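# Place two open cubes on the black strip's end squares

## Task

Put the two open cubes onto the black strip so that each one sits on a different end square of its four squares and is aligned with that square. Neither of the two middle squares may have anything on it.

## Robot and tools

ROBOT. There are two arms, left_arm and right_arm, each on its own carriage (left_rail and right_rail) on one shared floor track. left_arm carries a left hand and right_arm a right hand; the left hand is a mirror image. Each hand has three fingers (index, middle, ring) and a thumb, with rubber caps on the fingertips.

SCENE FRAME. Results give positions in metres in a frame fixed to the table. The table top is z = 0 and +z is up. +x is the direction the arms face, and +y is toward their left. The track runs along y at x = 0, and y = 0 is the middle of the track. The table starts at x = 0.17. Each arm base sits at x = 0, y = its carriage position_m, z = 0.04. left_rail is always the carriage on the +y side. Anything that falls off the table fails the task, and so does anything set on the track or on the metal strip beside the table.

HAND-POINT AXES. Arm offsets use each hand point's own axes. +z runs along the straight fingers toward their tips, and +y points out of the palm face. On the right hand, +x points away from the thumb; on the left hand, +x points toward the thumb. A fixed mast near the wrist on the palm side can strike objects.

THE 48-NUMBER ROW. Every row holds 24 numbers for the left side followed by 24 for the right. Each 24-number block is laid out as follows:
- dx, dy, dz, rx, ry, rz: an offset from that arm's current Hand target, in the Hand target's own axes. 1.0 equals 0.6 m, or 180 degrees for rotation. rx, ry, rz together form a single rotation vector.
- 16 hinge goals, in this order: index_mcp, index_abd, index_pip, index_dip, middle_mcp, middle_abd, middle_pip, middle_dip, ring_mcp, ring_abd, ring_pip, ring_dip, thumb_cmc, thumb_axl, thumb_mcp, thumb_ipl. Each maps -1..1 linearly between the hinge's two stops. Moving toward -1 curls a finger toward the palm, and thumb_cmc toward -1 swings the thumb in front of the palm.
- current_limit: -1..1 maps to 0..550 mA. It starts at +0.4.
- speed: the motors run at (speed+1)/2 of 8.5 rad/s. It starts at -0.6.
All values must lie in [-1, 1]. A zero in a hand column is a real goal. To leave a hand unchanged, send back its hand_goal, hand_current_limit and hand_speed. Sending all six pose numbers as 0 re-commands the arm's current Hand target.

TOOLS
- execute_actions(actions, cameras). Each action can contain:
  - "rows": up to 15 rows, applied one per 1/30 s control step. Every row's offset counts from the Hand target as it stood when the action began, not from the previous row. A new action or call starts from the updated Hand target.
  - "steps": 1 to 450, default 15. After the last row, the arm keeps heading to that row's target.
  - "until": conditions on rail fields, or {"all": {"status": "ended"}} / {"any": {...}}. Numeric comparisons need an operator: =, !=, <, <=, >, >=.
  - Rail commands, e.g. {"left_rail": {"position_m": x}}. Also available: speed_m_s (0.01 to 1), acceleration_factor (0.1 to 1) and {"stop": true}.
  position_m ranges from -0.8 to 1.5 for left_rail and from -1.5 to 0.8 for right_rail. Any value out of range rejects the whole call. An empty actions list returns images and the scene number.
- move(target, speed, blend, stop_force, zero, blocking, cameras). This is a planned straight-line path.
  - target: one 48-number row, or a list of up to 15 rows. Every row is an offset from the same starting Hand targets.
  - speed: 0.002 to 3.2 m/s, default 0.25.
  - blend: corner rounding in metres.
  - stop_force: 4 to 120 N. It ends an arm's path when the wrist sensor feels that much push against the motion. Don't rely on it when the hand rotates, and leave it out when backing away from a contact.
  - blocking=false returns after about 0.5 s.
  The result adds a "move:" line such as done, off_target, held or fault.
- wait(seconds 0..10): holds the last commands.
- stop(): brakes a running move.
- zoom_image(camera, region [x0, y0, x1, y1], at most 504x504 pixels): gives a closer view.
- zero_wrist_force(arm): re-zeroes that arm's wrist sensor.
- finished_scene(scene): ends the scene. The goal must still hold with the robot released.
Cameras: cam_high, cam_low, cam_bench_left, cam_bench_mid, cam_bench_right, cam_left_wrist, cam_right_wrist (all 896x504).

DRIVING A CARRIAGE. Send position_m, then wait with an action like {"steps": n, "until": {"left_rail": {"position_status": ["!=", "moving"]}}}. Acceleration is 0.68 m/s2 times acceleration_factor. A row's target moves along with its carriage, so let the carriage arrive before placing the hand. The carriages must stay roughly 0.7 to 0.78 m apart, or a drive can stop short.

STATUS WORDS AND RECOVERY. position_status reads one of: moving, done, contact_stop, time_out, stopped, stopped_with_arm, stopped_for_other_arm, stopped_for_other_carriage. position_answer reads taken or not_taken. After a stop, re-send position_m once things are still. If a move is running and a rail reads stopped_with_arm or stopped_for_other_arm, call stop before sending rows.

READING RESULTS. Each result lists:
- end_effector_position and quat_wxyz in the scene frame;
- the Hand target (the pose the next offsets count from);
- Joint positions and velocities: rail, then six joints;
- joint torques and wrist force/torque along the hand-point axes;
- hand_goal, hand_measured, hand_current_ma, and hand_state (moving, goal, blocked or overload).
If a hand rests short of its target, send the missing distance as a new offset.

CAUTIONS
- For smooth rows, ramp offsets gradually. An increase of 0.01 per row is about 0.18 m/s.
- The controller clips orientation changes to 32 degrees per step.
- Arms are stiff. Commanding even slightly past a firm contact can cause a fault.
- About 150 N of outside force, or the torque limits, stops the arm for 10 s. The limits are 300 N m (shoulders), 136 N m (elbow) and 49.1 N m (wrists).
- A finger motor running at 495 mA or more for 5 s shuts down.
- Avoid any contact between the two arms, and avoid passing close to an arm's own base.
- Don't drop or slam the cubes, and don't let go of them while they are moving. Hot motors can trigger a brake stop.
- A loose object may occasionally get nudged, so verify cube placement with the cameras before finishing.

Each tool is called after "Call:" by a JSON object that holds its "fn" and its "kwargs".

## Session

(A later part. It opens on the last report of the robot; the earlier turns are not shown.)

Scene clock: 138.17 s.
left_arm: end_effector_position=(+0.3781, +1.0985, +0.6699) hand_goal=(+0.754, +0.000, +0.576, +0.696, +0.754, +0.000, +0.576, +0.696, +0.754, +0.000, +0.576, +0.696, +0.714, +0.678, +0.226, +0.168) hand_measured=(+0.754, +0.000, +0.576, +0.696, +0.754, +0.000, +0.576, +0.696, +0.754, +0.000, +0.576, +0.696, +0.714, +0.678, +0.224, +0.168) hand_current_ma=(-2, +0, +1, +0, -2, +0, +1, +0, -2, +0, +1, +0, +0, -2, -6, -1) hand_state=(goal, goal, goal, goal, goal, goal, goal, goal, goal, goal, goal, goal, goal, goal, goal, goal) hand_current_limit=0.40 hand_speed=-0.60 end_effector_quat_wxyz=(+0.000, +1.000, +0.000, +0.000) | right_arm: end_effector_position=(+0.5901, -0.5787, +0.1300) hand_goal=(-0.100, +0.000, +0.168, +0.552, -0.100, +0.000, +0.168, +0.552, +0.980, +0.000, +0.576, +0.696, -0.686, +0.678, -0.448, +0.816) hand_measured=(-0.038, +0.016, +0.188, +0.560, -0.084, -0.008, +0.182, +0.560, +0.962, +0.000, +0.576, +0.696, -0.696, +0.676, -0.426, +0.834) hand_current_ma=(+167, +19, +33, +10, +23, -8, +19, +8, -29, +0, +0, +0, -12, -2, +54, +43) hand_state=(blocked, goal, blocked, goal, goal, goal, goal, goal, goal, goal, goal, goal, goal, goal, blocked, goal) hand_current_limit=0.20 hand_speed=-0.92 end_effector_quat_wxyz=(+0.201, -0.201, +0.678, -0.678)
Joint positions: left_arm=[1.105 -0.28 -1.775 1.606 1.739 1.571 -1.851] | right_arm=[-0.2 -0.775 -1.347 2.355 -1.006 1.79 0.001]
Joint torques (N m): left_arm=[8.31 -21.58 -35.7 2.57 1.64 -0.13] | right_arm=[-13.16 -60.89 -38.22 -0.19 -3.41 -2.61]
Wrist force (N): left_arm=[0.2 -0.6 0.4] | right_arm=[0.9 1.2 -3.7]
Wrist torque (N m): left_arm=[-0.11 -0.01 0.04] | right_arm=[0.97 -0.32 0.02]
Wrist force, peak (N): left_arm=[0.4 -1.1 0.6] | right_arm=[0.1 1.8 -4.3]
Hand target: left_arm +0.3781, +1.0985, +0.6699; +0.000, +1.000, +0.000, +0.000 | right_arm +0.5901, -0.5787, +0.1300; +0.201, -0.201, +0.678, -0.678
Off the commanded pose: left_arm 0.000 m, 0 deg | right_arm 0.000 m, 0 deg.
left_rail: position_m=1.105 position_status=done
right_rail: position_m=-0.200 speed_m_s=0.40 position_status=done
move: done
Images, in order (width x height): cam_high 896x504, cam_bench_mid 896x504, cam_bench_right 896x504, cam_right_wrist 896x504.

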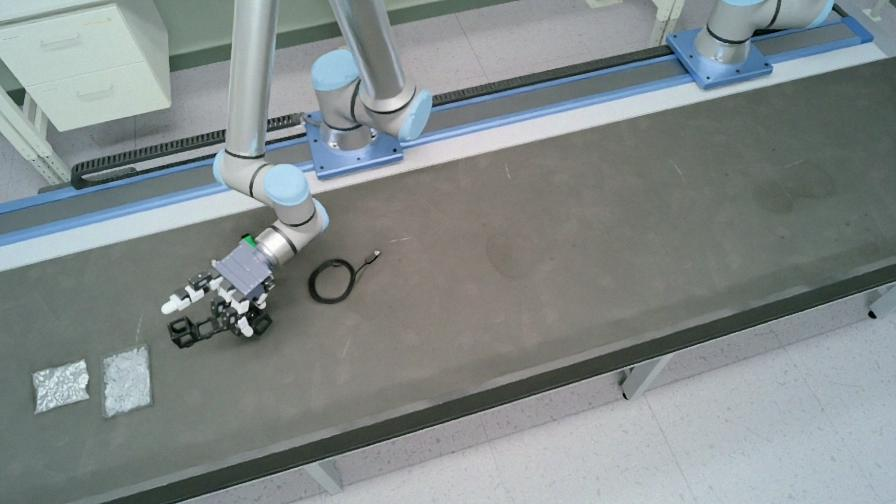

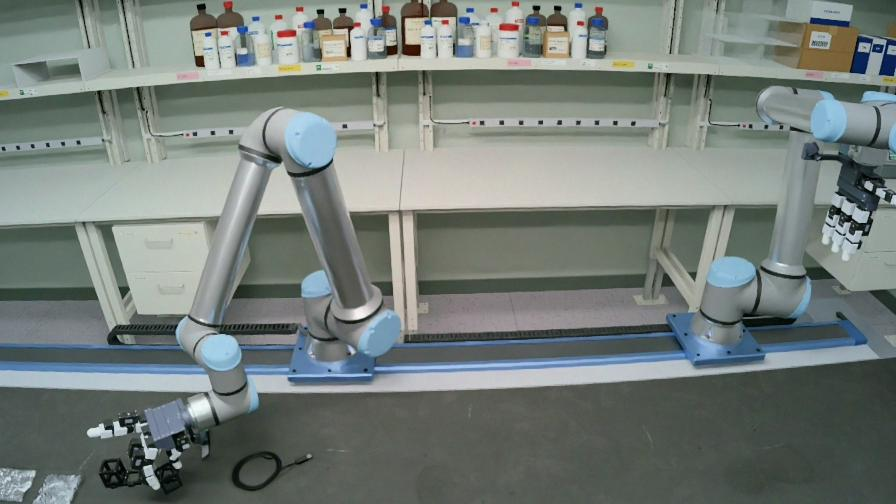

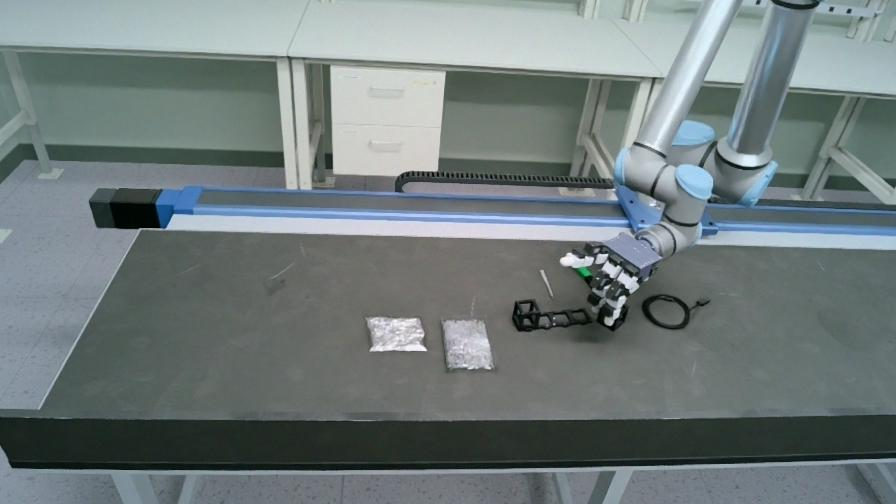

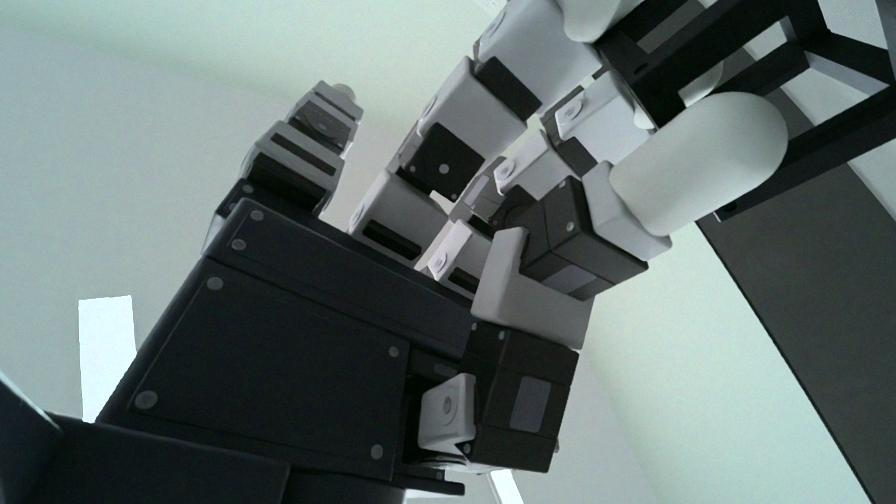

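Call:
{"fn": "move", "kwargs": {"target": [0,0,0,0,0,0,0.754,0,0.576,0.696,0.754,0,0.576,0.696,0.754,0,0.576,0.696,0.714,0.678,0.226,0.168,0.4,-0.6, 0,0.094,0,0,0,0,-0.1,0,0.168,0.551,-0.1,0,0.168,0.551,0.98,0,0.576,0.696,-0.686,0.678,-0.449,0.816,0.2,-0.92], "speed": 0.03, "stop_force": 4}}

Call:
{"fn": "execute_actions", "kwargs": {"actions": [{"rows":[[0,0,0,0,0,0,0.754,0,0.576,0.696,0.754,0,0.576,0.696,0.754,0,0.576,0.696,0.714,0.678,0.226,0.168,0.4,-0.6, 0,0,0,0,0,0,0.205,0,0.168,0.551,0.205,0,0.168,0.551,0.98,0,0.576,0.696,-0.686,0.678,-0.38,0.816,0.2,-0.92]],"steps":60}]}}

Call:
{"fn": "move", "kwargs": {"target": [0,0,0,0,0,0,0.754,0,0.576,0.696,0.754,0,0.576,0.696,0.754,0,0.576,0.696,0.714,0.678,0.226,0.168,0.4,-0.6, 0,-0.05,0,0,0,0,0.205,0,0.168,0.551,0.205,0,0.168,0.551,0.98,0,0.576,0.696,-0.686,0.678,-0.38,0.816,0.2,-0.92], "speed": 0.06, "cameras": ["cam_high","cam_bench_mid","cam_bench_right","cam_right_wrist"]}}

Call:
{"fn": "zoom_image", "kwargs": {"camera": "cam_bench_right", "region": [540, 270, 660, 360]}}

Call:
{"fn": "zoom_image", "kwargs": {"camera": "cam_high", "region": [195, 280, 315, 370]}}

Call:
{"fn": "zoom_image", "kwargs": {"camera": "cam_bench_mid", "region": [110, 430, 210, 504]}}

Scene clock: 142.53 s.
left_arm: end_effector_position=(+0.3781, +1.0985, +0.6699) hand_goal=(+0.754, +0.000, +0.576, +0.696, +0.754, +0.000, +0.576, +0.696, +0.754, +0.000, +0.576, +0.696, +0.714, +0.678, +0.226, +0.168) hand_measured=(+0.754, +0.000, +0.576, +0.696, +0.754, +0.000, +0.576, +0.696, +0.754, +0.000, +0.576, +0.696, +0.714, +0.678, +0.224, +0.168) hand_current_ma=(-2, +0, +1, +0, -2, +0, +1, +0, -2, +0, +1, +0, +0, -2, -6, -1) hand_state=(goal, goal, goal, goal, goal, goal, goal, goal, goal, goal, goal, goal, goal, goal, goal, goal) hand_current_limit=0.40 hand_speed=-0.60 end_effector_quat_wxyz=(+0.000, +1.000, +0.000, +0.000) | right_arm: end_effector_position=(+0.5901, -0.5786, +0.0759) hand_goal=(-0.100, +0.000, +0.168, +0.552, -0.100, +0.000, +0.168, +0.552, +0.980, +0.000, +0.576, +0.696, -0.686, +0.678, -0.448, +0.816) hand_measured=(-0.040, +0.016, +0.188, +0.560, -0.082, -0.002, +0.172, +0.552, +0.962, +0.000, +0.576, +0.696, -0.696, +0.676, -0.426, +0.834) hand_current_ma=(+161, +19, +33, +10, +29, -1, +4, +0, -29, +0, +0, +0, -13, -2, +54, +43) hand_state=(blocked, goal, blocked, goal, goal, goal, goal, goal, goal, goal, goal, goal, goal, goal, blocked, goal) hand_current_limit=0.20 hand_speed=-0.92 end_effector_quat_wxyz=(+0.201, -0.201, +0.678, -0.678)
Joint positions: left_arm=[1.105 -0.28 -1.775 1.606 1.739 1.571 -1.851] | right_arm=[-0.2 -0.775 -1.237 2.374 -1.136 1.79 0.001]
Joint torques (N m): left_arm=[7.76 -21.78 -35.59 2.72 1.5 -0.03] | right_arm=[6.4 -65.85 -31.92 -0.13 0.99 3.46]
Wrist force (N): left_arm=[0.5 -0.4 0.2] | right_arm=[0.8 0.9 -4.0]
Wrist torque (N m): left_arm=[-0.06 -0.05 0.05] | right_arm=[1.04 -0.26 -0.01]
Wrist force, peak (N): left_arm=[0.2 -1.0 0.5] | right_arm=[-0.1 -7.8 -5.4]
Hand target: left_arm +0.3781, +1.0985, +0.6699; +0.000, +1.000, +0.000, +0.000 | right_arm +0.5901, -0.5786, +0.0759; +0.201, -0.201, +0.678, -0.678 (not the last commanded pose)
Off the commanded pose: left_arm 0.000 m, 0 deg | right_arm 0.002 m, 0 deg.
left_rail: position_m=1.105 position_status=done
right_rail: position_m=-0.200 speed_m_s=0.40 position_status=done
move: contact (right_arm)

Scene clock: 144.73 s.
left_arm: end_effector_position=(+0.3781, +1.0985, +0.6699) hand_goal=(+0.754, +0.000, +0.576, +0.696, +0.754, +0.000, +0.576, +0.696, +0.754, +0.000, +0.576, +0.696, +0.714, +0.678, +0.226, +0.168) hand_measured=(+0.754, +0.000, +0.576, +0.696, +0.754, +0.000, +0.576, +0.696, +0.754, +0.000, +0.576, +0.696, +0.714, +0.678, +0.224, +0.168) hand_current_ma=(-2, +0, +1, +0, -2, +0, +1, +0, -2, +0, +1, +0, +0, -2, -6, -1) hand_state=(goal, goal, goal, goal, goal, goal, goal, goal, goal, goal, goal, goal, goal, goal, goal, goal) hand_current_limit=0.40 hand_speed=-0.60 end_effector_quat_wxyz=(+0.000, +1.000, +0.000, +0.000) | right_arm: end_effector_position=(+0.5901, -0.5786, +0.0759) hand_goal=(+0.206, +0.000, +0.168, +0.552, +0.206, +0.000, +0.168, +0.552, +0.980, +0.000, +0.576, +0.696, -0.686, +0.678, -0.380, +0.816) hand_measured=(+0.186, +0.004, +0.170, +0.554, +0.186, -0.002, +0.170, +0.552, +0.962, +0.000, +0.576, +0.696, -0.688, +0.676, -0.380, +0.818) hand_current_ma=(-32, +2, +1, +2, -34, -1, +1, +0, -29, +0, +0, +0, -1, -2, +0, +2) hand_state=(goal, goal, goal, goal, blocked, goal, goal, goal, goal, goal, goal, goal, goal, goal, goal, goal) hand_current_limit=0.20 hand_speed=-0.92 end_effector_quat_wxyz=(+0.201, -0.201, +0.678, -0.678)
Joint positions: left_arm=[1.105 -0.28 -1.775 1.606 1.739 1.571 -1.851] | right_arm=[-0.2 -0.775 -1.237 2.374 -1.136 1.79 0.001]
Joint torques (N m): left_arm=[8.32 -21.69 -35.27 2.57 1.64 -0.08] | right_arm=[5.72 -63.28 -28.96 -0.54 -0.19 3.39]
Wrist force (N): left_arm=[0.2 -0.6 -0.1] | right_arm=[0.3 1.1 -3.9]
Wrist torque (N m): left_arm=[-0.07 -0.02 0.03] | right_arm=[1.00 -0.20 -0.04]
Wrist force, peak (N): left_arm=[0.6 -0.8 0.5] | right_arm=[0.1 0.7 -4.7]
Hand target: left_arm +0.3781, +1.0985, +0.6699; +0.000, +1.000, +0.000, +0.000 | right_arm +0.5901, -0.5786, +0.0759; +0.201, -0.201, +0.678, -0.678
Off the commanded pose: left_arm 0.000 m, 0 deg | right_arm 0.000 m, 0 deg.
left_rail: position_m=1.105 position_status=done
right_rail: position_m=-0.200 speed_m_s=0.40 position_status=done

Scene clock: 145.67 s.
left_arm: end_effector_position=(+0.3781, +1.0985, +0.6699) hand_goal=(+0.754, +0.000, +0.576, +0.696, +0.754, +0.000, +0.576, +0.696, +0.754, +0.000, +0.576, +0.696, +0.714, +0.678, +0.226, +0.168) hand_measured=(+0.754, +0.000, +0.576, +0.696, +0.754, +0.000, +0.576, +0.696, +0.754, +0.000, +0.576, +0.696, +0.714, +0.678, +0.224, +0.168) hand_current_ma=(-2, +0, +1, +0, -2, +0, +1, +0, -2, +0, +1, +0, +0, -2, -6, -1) hand_state=(goal, goal, goal, goal, goal, goal, goal, goal, goal, goal, goal, goal, goal, goal, goal, goal) hand_current_limit=0.40 hand_speed=-0.60 end_effector_quat_wxyz=(+0.000, +1.000, +0.000, +0.000) | right_arm: end_effector_position=(+0.5901, -0.5786, +0.1058) hand_goal=(+0.206, +0.000, +0.168, +0.552, +0.206, +0.000, +0.168, +0.552, +0.980, +0.000, +0.576, +0.696, -0.686, +0.678, -0.380, +0.816) hand_measured=(+0.188, +0.004, +0.170, +0.554, +0.186, -0.002, +0.170, +0.552, +0.962, +0.000, +0.576, +0.696, -0.688, +0.676, -0.380, +0.818) hand_current_ma=(-31, +2, +1, +2, -33, -1, +1, +0, -29, +0, +0, +0, -1, -2, +0, +2) hand_state=(goal, goal, goal, goal, goal, goal, goal, goal, goal, goal, goal, goal, goal, goal, goal, goal) hand_current_limit=0.20 hand_speed=-0.92 end_effector_quat_wxyz=(+0.201, -0.201, +0.678, -0.678)
Joint positions: left_arm=[1.105 -0.28 -1.775 1.606 1.739 1.571 -1.851] | right_arm=[-0.2 -0.775 -1.299 2.365 -1.064 1.79 0.001]
Joint torques (N m): left_arm=[7.25 -22.03 -35.47 2.61 1.6 -0.04] | right_arm=[-6.78 -62.55 -35.37 -0.16 -2.23 0.38]
Wrist force (N): left_arm=[0.0 -0.4 0.4] | right_arm=[0.6 1.0 -3.9]
Wrist torque (N m): left_arm=[-0.09 0.02 0.02] | right_arm=[0.98 -0.28 -0.03]
Wrist force, peak (N): left_arm=[0.8 -0.7 -0.1] | right_arm=[0.3 1.5 -4.2]
Hand target: left_arm +0.3781, +1.0985, +0.6699; +0.000, +1.000, +0.000, +0.000 | right_arm +0.5901, -0.5786, +0.1059; +0.201, -0.201, +0.678, -0.678
Off the commanded pose: left_arm 0.000 m, 0 deg | right_arm 0.000 m, 0 deg.
left_rail: position_m=1.105 position_status=done
right_rail: position_m=-0.200 speed_m_s=0.40 position_status=done
move: done
Images, in order (width x height): cam_high 896x504, cam_bench_mid 896x504, cam_bench_right 896x504, cam_right_wrist 896x504.

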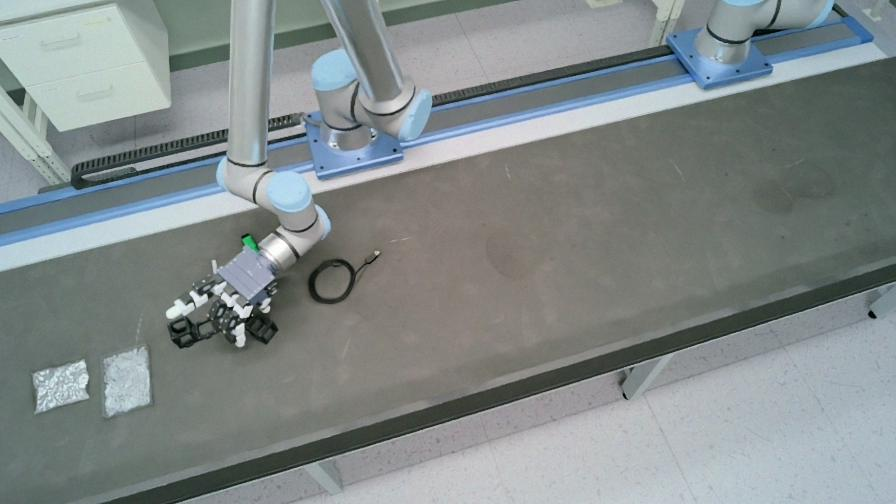

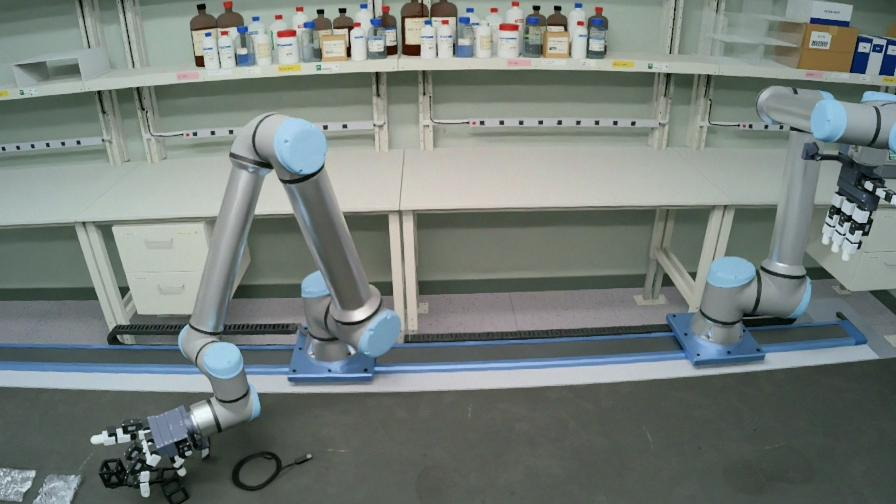

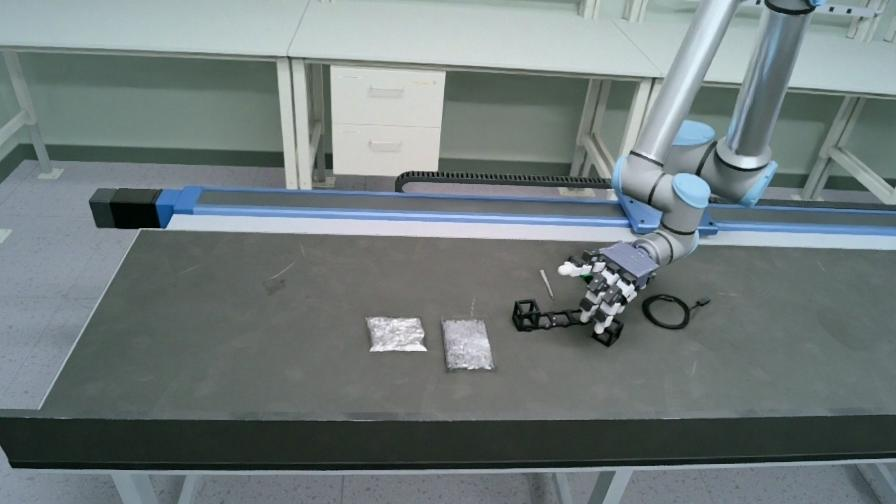

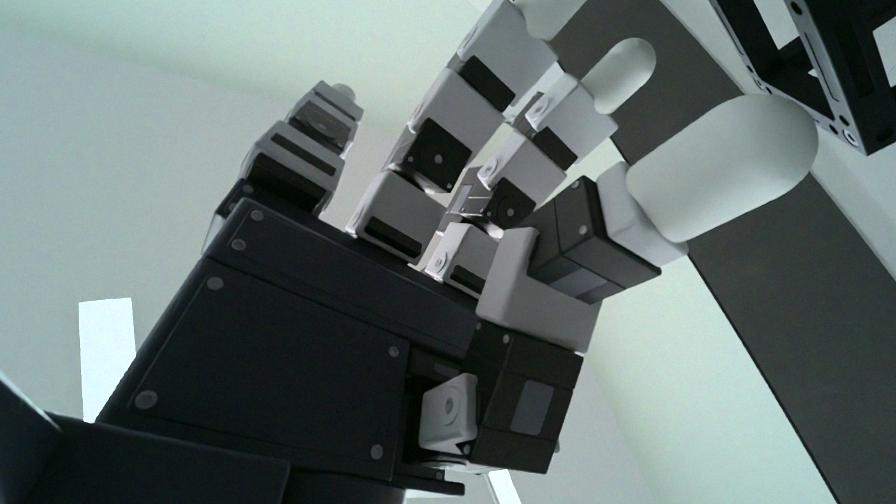

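Scaled by 4.200 from the camera's 896x504 image, which has a finer 1280x720 frame.

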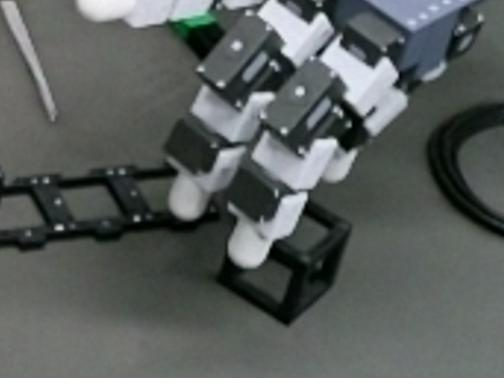

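Scaled by 4.200 from the camera's 896x504 image, which has a finer 1280x720 frame.

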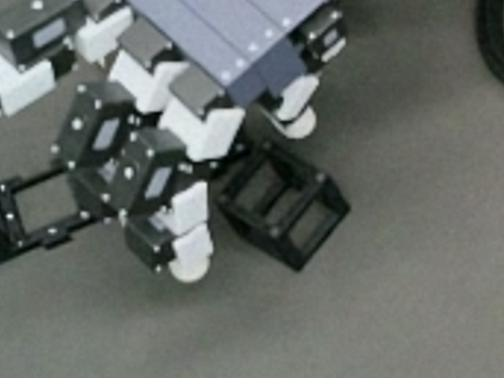

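Scaled by 5.040 from the camera's 896x504 image, which has a finer 1280x720 frame.

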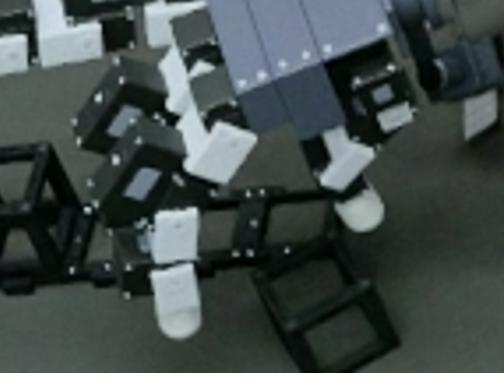

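Call:
{"fn": "move", "kwargs": {"target": [0,0,0,0,0,0,0.754,0,0.576,0.696,0.754,0,0.576,0.696,0.754,0,0.576,0.696,0.714,0.678,0.226,0.168,0.4,-0.6, 0,-0.1,-0.2,0,0,0,0.205,0,0.168,0.551,0.205,0,0.168,0.551,0.98,0,0.576,0.696,-0.686,0.678,-0.38,0.816,0.2,-0.92], "speed": 0.2, "cameras": ["cam_high","cam_bench_mid","cam_bench_right"]}}

Call:
{"fn": "zoom_image", "kwargs": {"camera": "cam_bench_right", "region": [505, 285, 625, 375]}}

Call:
{"fn": "zoom_image", "kwargs": {"camera": "cam_high", "region": [165, 290, 285, 380]}}

Scene clock: 147.63 s.
left_arm: end_effector_position=(+0.3781, +1.0985, +0.6699) hand_goal=(+0.754, +0.000, +0.576, +0.696, +0.754, +0.000, +0.576, +0.696, +0.754, +0.000, +0.576, +0.696, +0.714, +0.678, +0.226, +0.168) hand_measured=(+0.754, +0.000, +0.576, +0.696, +0.754, +0.000, +0.576, +0.696, +0.754, +0.000, +0.576, +0.696, +0.714, +0.678, +0.224, +0.168) hand_current_ma=(-2, +0, +1, +0, -2, +0, +1, +0, -2, +0, +1, +0, +0, -2, -6, -1) hand_state=(goal, goal, goal, goal, goal, goal, goal, goal, goal, goal, goal, goal, goal, goal, goal, goal) hand_current_limit=0.40 hand_speed=-0.60 end_effector_quat_wxyz=(+0.000, +1.000, +0.000, +0.000) | right_arm: end_effector_position=(+0.5248, -0.4781, +0.1659) hand_goal=(+0.206, +0.000, +0.168, +0.552, +0.206, +0.000, +0.168, +0.552, +0.980, +0.000, +0.576, +0.696, -0.686, +0.678, -0.380, +0.816) hand_measured=(+0.188, +0.004, +0.170, +0.554, +0.186, -0.002, +0.170, +0.552, +0.962, +0.000, +0.576, +0.696, -0.688, +0.676, -0.380, +0.818) hand_current_ma=(-30, +2, +1, +2, -32, -1, +1, +0, -29, +0, +0, +0, -1, -2, +0, +2) hand_state=(goal, goal, goal, goal, goal, goal, goal, goal, goal, goal, goal, goal, goal, goal, goal, goal) hand_current_limit=0.20 hand_speed=-0.92 end_effector_quat_wxyz=(+0.201, -0.201, +0.678, -0.678)
Joint positions: left_arm=[1.105 -0.28 -1.775 1.606 1.739 1.571 -1.851] | right_arm=[-0.2 -0.697 -1.566 2.509 -0.941 1.869 0.001]
Joint torques (N m): left_arm=[7.21 -22.56 -35.88 2.82 1.58 -0.01] | right_arm=[13.05 -47.16 -16.41 0.24 3.29 3.61]
Wrist force (N): left_arm=[0.1 0.0 0.3] | right_arm=[0.2 0.8 -4.1]
Wrist torque (N m): left_arm=[-0.02 -0.01 0.02] | right_arm=[1.03 -0.23 0.01]
Wrist force, peak (N): left_arm=[0.6 -1.2 0.4] | right_arm=[0.5 -0.1 -5.3]
Hand target: left_arm +0.3781, +1.0985, +0.6699; +0.000, +1.000, +0.000, +0.000 | right_arm +0.5248, -0.4781, +0.1660; +0.201, -0.201, +0.678, -0.678
Off the commanded pose: left_arm 0.000 m, 0 deg | right_arm 0.000 m, 0 deg.
left_rail: position_m=1.105 position_status=done
right_rail: position_m=-0.200 speed_m_s=0.40 position_status=done
move: done
Images, in order (width x height): cam_high 896x504, cam_bench_mid 896x504, cam_bench_right 896x504.

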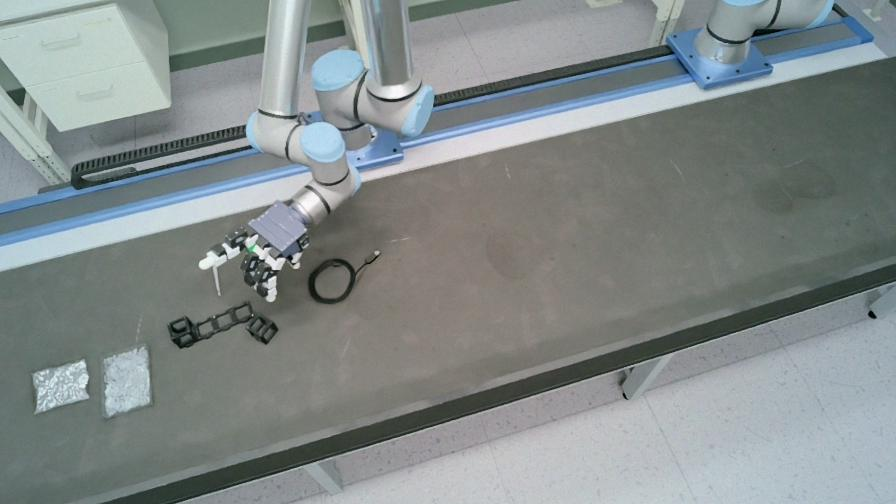

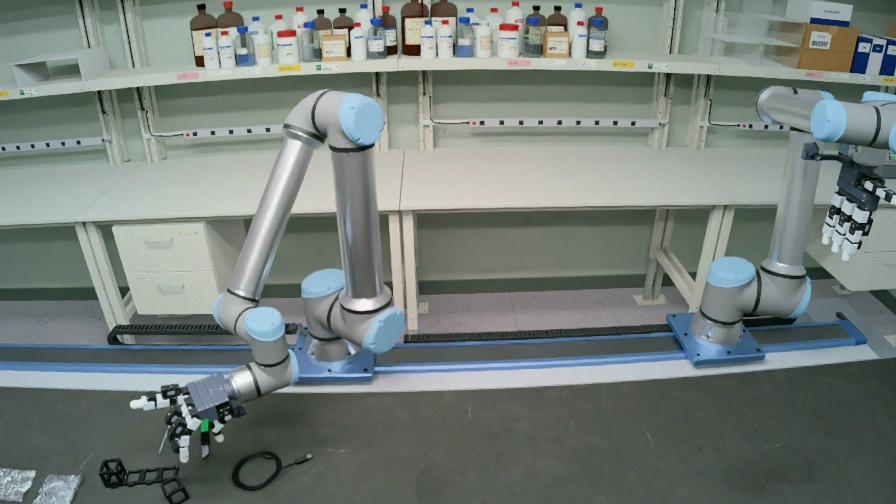

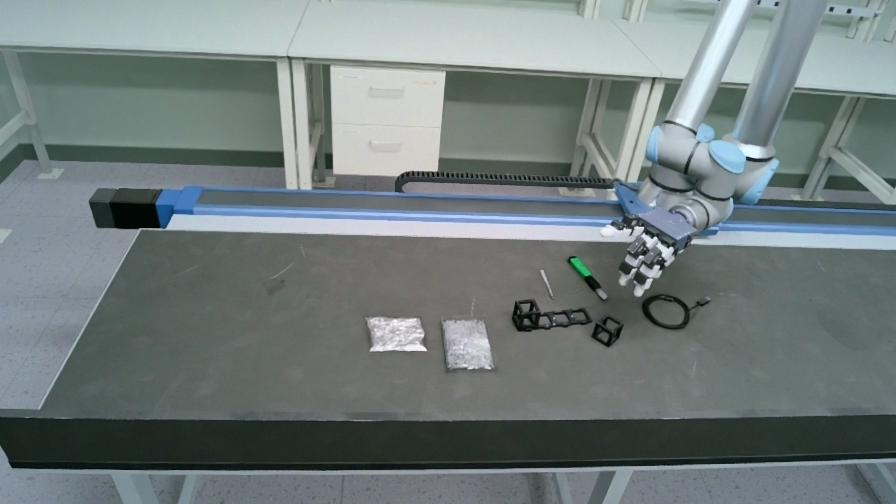

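Scaled by 4.200 from the camera's 896x504 image, which has a finer 1280x720 frame.

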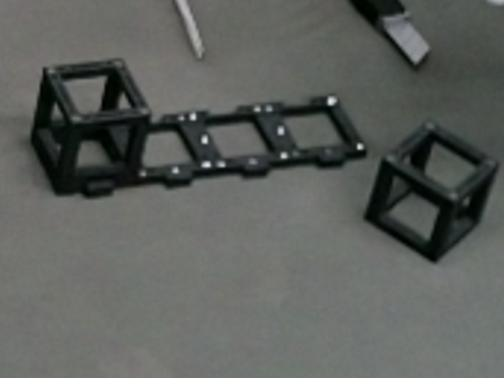

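Scaled by 4.200 from the camera's 896x504 image, which has a finer 1280x720 frame.

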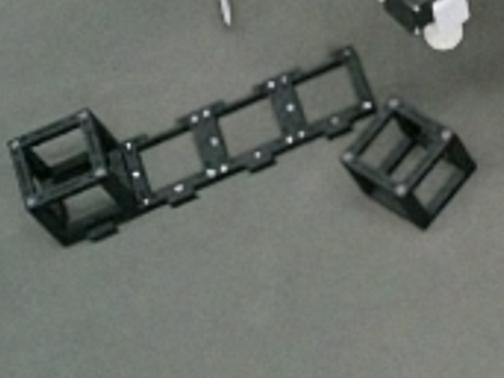

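Call:
{"fn": "move", "kwargs": {"target": [0,0,0,0,0,0,0.754,0,0.576,0.696,0.754,0,0.576,0.696,0.754,0,0.576,0.696,0.714,0.678,0.226,0.168,0.4,-0.6, -0.0167,0.1017,0.187,0,-0.0583,0,0.205,0,0.168,0.551,0.205,0,0.168,0.551,0.98,0,0.576,0.696,-0.686,0.678,-0.38,0.816,0.2,-0.9], "speed": 0.12, "stop_force": 15, "cameras": ["cam_high","cam_bench_mid","cam_bench_right","cam_right_wrist"]}}

Call:
{"fn": "zoom_image", "kwargs": {"camera": "cam_bench_right", "region": [570, 295, 650, 355]}}

Call:
{"fn": "zoom_image", "kwargs": {"camera": "cam_high", "region": [220, 300, 300, 360]}}

Call:
{"fn": "zoom_image", "kwargs": {"camera": "cam_bench_mid", "region": [120, 444, 200, 504]}}

Scene clock: 152.00 s.
left_arm: end_effector_position=(+0.3781, +1.0985, +0.6699) hand_goal=(+0.754, +0.000, +0.576, +0.696, +0.754, +0.000, +0.576, +0.696, +0.754, +0.000, +0.576, +0.696, +0.714, +0.678, +0.226, +0.168) hand_measured=(+0.754, +0.000, +0.576, +0.696, +0.754, +0.000, +0.576, +0.696, +0.754, +0.000, +0.576, +0.696, +0.714, +0.678, +0.224, +0.168) hand_current_ma=(-2, +0, +1, +0, -2, +0, +1, +0, -2, +0, +1, +0, +0, -2, -6, -1) hand_state=(goal, goal, goal, goal, goal, goal, goal, goal, goal, goal, goal, goal, goal, goal, goal, goal) hand_current_limit=0.40 hand_speed=-0.60 end_effector_quat_wxyz=(+0.000, +1.000, +0.000, +0.000) | right_arm: end_effector_position=(+0.5943, -0.5666, +0.1049) hand_goal=(+0.206, +0.000, +0.168, +0.552, +0.206, +0.000, +0.168, +0.552, +0.980, +0.000, +0.576, +0.696, -0.686, +0.678, -0.380, +0.816) hand_measured=(+0.188, +0.004, +0.170, +0.554, +0.186, -0.002, +0.170, +0.552, +0.962, +0.000, +0.576, +0.696, -0.688, +0.676, -0.380, +0.818) hand_current_ma=(-30, +2, +1, +2, -32, -1, +1, +0, -29, +0, +0, +0, -1, -2, +0, +2) hand_state=(goal, goal, goal, goal, goal, goal, goal, goal, goal, goal, goal, goal, goal, goal, goal, goal) hand_current_limit=0.20 hand_speed=-0.90 end_effector_quat_wxyz=(+0.262, -0.262, +0.657, -0.656)
Joint positions: left_arm=[1.105 -0.28 -1.775 1.606 1.739 1.571 -1.851] | right_arm=[-0.2 -0.854 -1.319 2.4 -1.08 1.528 0.001]
Joint torques (N m): left_arm=[7.33 -22.01 -35.09 2.5 1.57 -0.18] | right_arm=[-13.61 -28.76 -35.12 -4.79 -3.35 4.1]
Wrist force (N): left_arm=[-0.1 -0.8 0.2] | right_arm=[0.5 0.7 -3.8]
Wrist torque (N m): left_arm=[-0.13 0.03 0.02] | right_arm=[0.93 -0.26 -0.01]
Wrist force, peak (N): left_arm=[0.5 -1.1 0.5] | right_arm=[0.4 0.3 -5.1]
Hand target: left_arm +0.3781, +1.0985, +0.6699; +0.000, +1.000, +0.000, +0.000 | right_arm +0.5943, -0.5666, +0.1049; +0.262, -0.262, +0.657, -0.656
Off the commanded pose: left_arm 0.000 m, 0 deg | right_arm 0.000 m, 0 deg.
left_rail: position_m=1.105 position_status=done
right_rail: position_m=-0.200 speed_m_s=0.40 position_status=done
move: done
Images, in order (width x height): cam_high 896x504, cam_bench_mid 896x504, cam_bench_right 896x504, cam_right_wrist 896x504.

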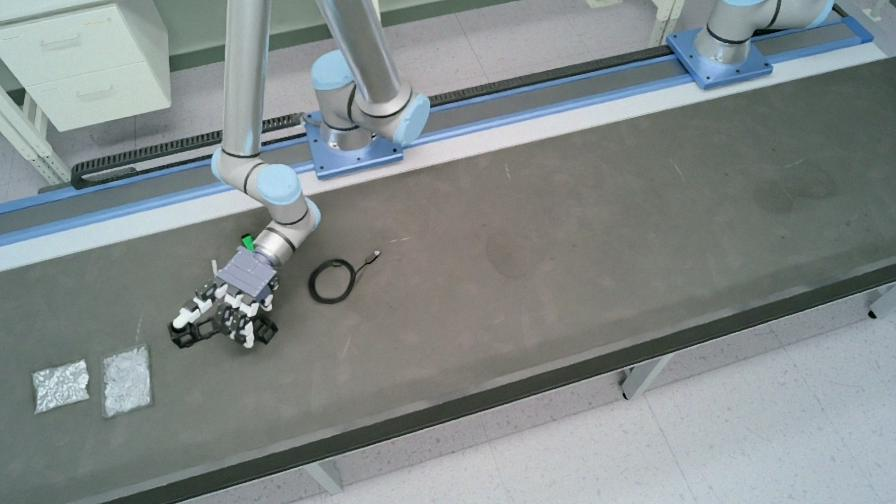

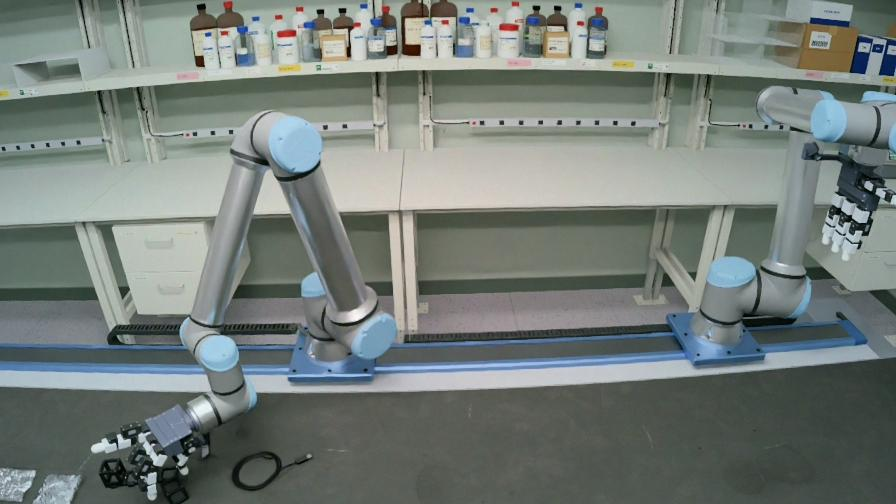

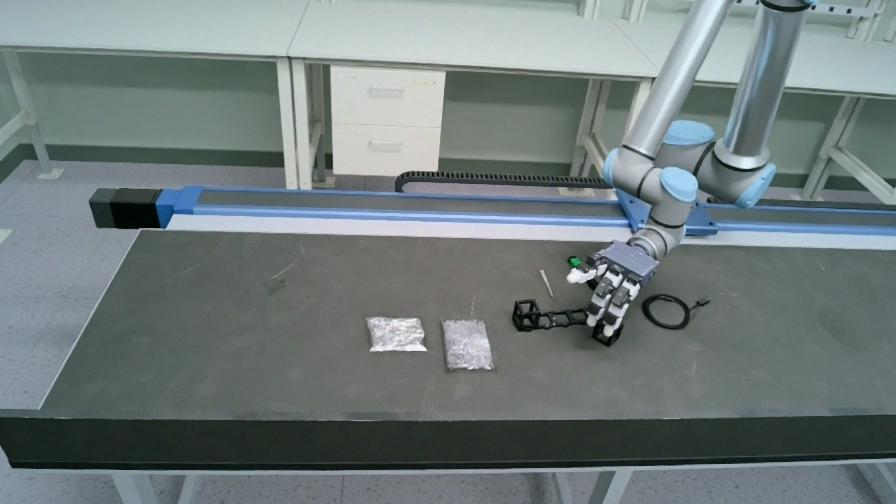

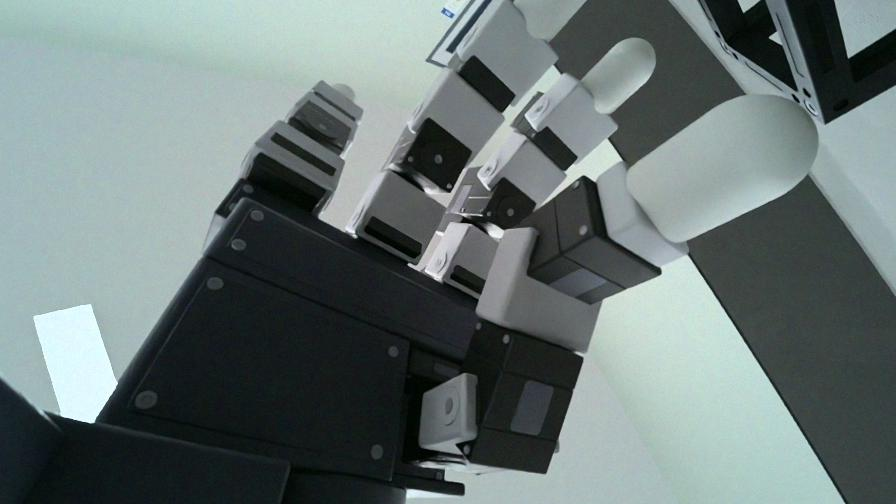

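Scaled by 6.300 from the camera's 896x504 image, which has a finer 1280x720 frame.

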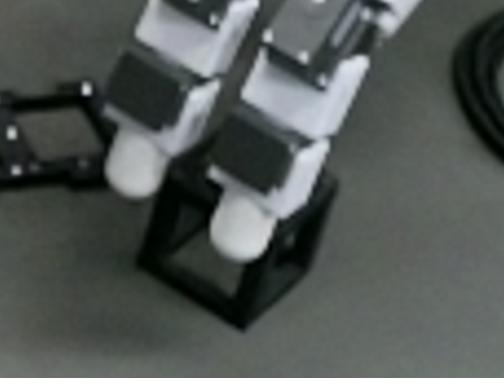

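Scaled by 6.300 from the camera's 896x504 image, which has a finer 1280x720 frame.

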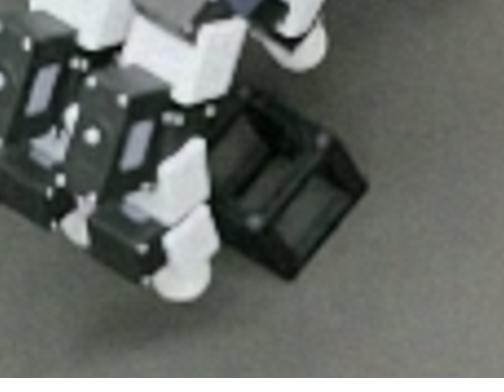

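Scaled by 6.300 from the camera's 896x504 image, which has a finer 1280x720 frame.

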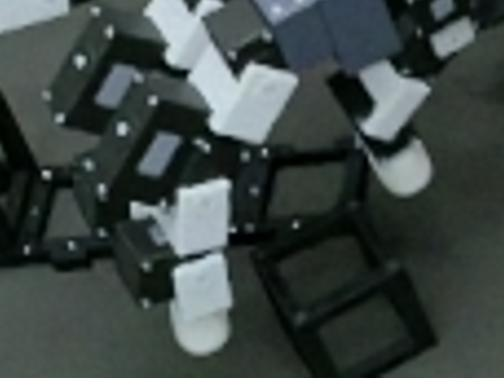

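Call:
{"fn": "move", "kwargs": {"target": [[0,0,0,0,0,0,0.754,0,0.576,0.696,0.754,0,0.576,0.696,0.754,0,0.576,0.696,0.714,0.678,0.226,0.168,0.4,-0.6, 0.0075,0,0,0,0,0,0.205,-0.067,0.168,0.551,0.205,0.067,0.168,0.551,0.98,0,0.576,0.696,-0.686,0.678,-0.38,0.816,0.2,-0.9],[0,0,0,0,0,0,0.754,0,0.576,0.696,0.754,0,0.576,0.696,0.754,0,0.576,0.696,0.714,0.678,0.226,0.168,0.4,-0.6, 0.0075,0.05,0,0,0,0,0.205,-0.067,0.168,0.551,0.205,0.067,0.168,0.551,0.98,0,0.576,0.696,-0.686,0.678,-0.38,0.816,0.2,-0.9]], "speed": 0.04, "stop_force": 6, "cameras": ["cam_high","cam_bench_mid","cam_bench_right","cam_right_wrist"]}}

Call:
{"fn": "zoom_image", "kwargs": {"camera": "cam_bench_right", "region": [570, 295, 650, 355]}}

Call:
{"fn": "zoom_image", "kwargs": {"camera": "cam_bench_mid", "region": [120, 444, 200, 504]}}

Call:
{"fn": "zoom_image", "kwargs": {"camera": "cam_right_wrist", "region": [496, 0, 896, 300]}}

Scene clock: 156.60 s.
left_arm: end_effector_position=(+0.3781, +1.0985, +0.6699) hand_goal=(+0.754, +0.000, +0.576, +0.696, +0.754, +0.000, +0.576, +0.696, +0.754, +0.000, +0.576, +0.696, +0.714, +0.678, +0.226, +0.168) hand_measured=(+0.754, +0.000, +0.576, +0.696, +0.754, +0.000, +0.576, +0.696, +0.754, +0.000, +0.576, +0.696, +0.714, +0.678, +0.224, +0.168) hand_current_ma=(-2, +0, +1, +0, -2, +0, +1, +0, -2, +0, +1, +0, +0, -2, -6, -1) hand_state=(goal, goal, goal, goal, goal, goal, goal, goal, goal, goal, goal, goal, goal, goal, goal, goal) hand_current_limit=0.40 hand_speed=-0.60 end_effector_quat_wxyz=(+0.000, +1.000, +0.000, +0.000) | right_arm: end_effector_position=(+0.5910, -0.5697, +0.0749) hand_goal=(+0.206, -0.066, +0.168, +0.552, +0.206, +0.068, +0.168, +0.552, +0.980, +0.000, +0.576, +0.696, -0.686, +0.678, -0.380, +0.816) hand_measured=(+0.188, -0.062, +0.170, +0.554, +0.186, +0.064, +0.170, +0.552, +0.962, +0.000, +0.576, +0.696, -0.688, +0.676, -0.380, +0.818) hand_current_ma=(-30, +2, +1, +2, -32, -2, +1, +0, -29, +0, +0, +0, -1, -2, +0, +2) hand_state=(goal, goal, goal, goal, goal, goal, goal, goal, goal, goal, goal, goal, goal, goal, goal, goal) hand_current_limit=0.20 hand_speed=-0.90 end_effector_quat_wxyz=(+0.262, -0.262, +0.657, -0.656)
Joint positions: left_arm=[1.105 -0.28 -1.775 1.606 1.739 1.571 -1.851] | right_arm=[-0.2 -0.865 -1.255 2.412 -1.156 1.518 0.001]
Joint torques (N m): left_arm=[6.69 -22.69 -35.19 2.57 1.48 -0.15] | right_arm=[2.07 -30.46 -8.24 -4.84 0.38 0.4]
Wrist force (N): left_arm=[0.2 -1.0 0.1] | right_arm=[0.6 0.4 -4.2]
Wrist torque (N m): left_arm=[-0.14 -0.02 0.04] | right_arm=[0.95 -0.24 0.02]
Wrist force, peak (N): left_arm=[0.6 -1.1 0.0] | right_arm=[0.5 0.9 -4.5]
Hand target: left_arm +0.3781, +1.0985, +0.6699; +0.000, +1.000, +0.000, +0.000 | right_arm +0.5910, -0.5697, +0.0749; +0.262, -0.262, +0.657, -0.656
Off the commanded pose: left_arm 0.000 m, 0 deg | right_arm 0.000 m, 0 deg.
left_rail: position_m=1.105 position_status=done
right_rail: position_m=-0.200 speed_m_s=0.40 position_status=done
move: done
Images, in order (width x height): cam_high 896x504, cam_bench_mid 896x504, cam_bench_right 896x504, cam_right_wrist 896x504.

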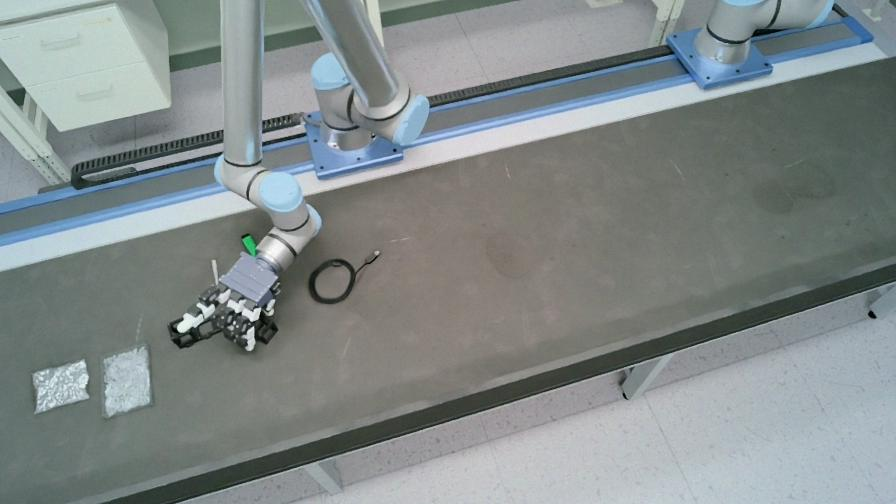

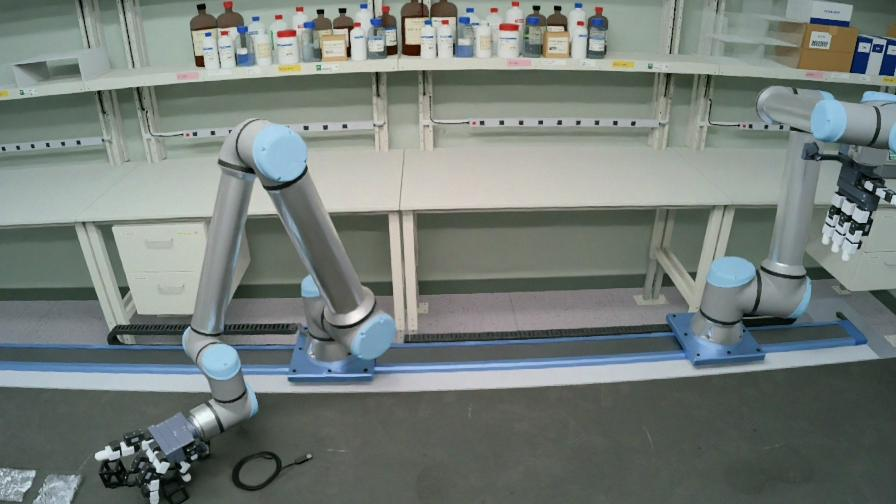

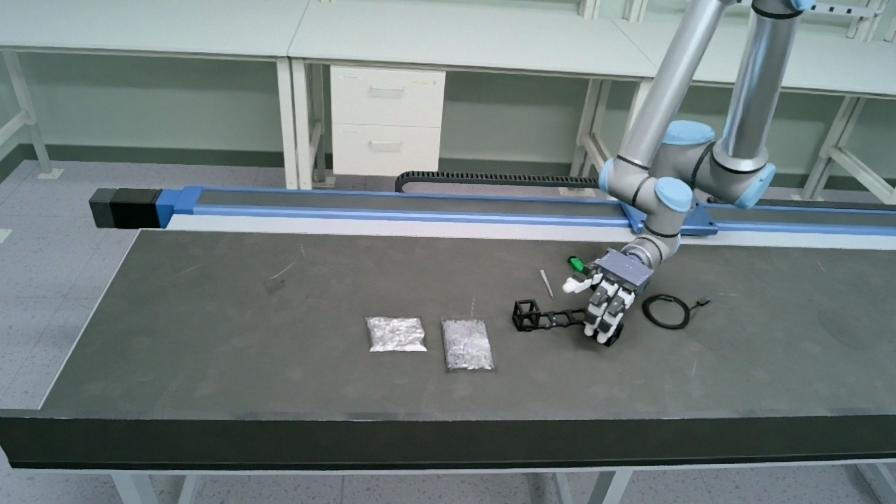

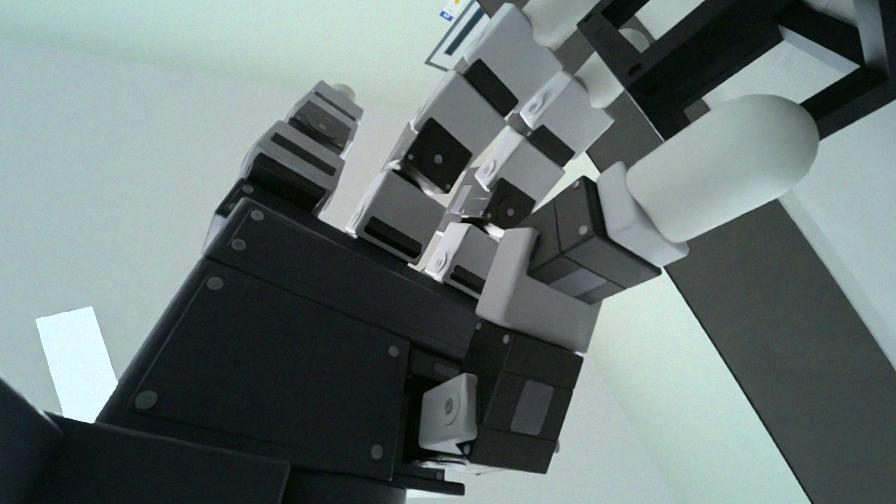

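Scaled by 6.300 from the camera's 896x504 image, which has a finer 1280x720 frame.

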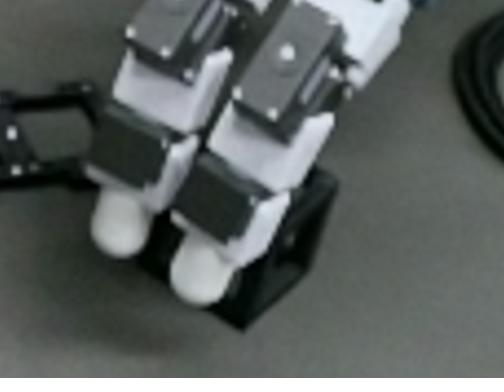

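Scaled by 6.300 from the camera's 896x504 image, which has a finer 1280x720 frame.

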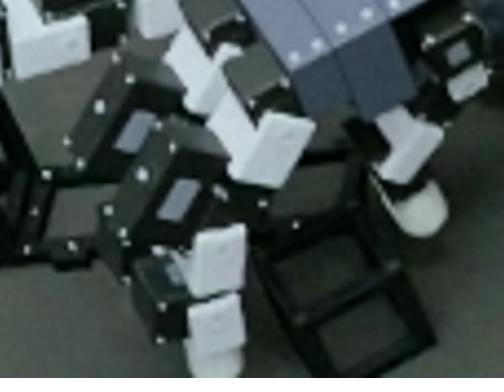

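Scaled by 1.260 from the camera's 896x504 image, which has a finer 1280x720 frame.

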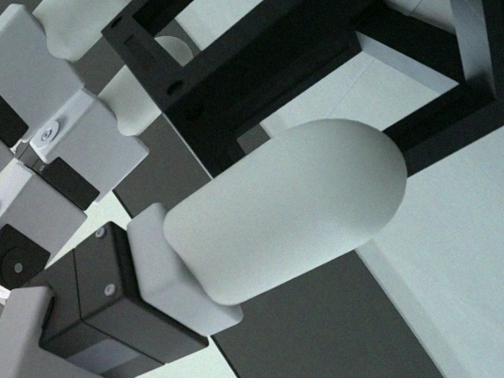

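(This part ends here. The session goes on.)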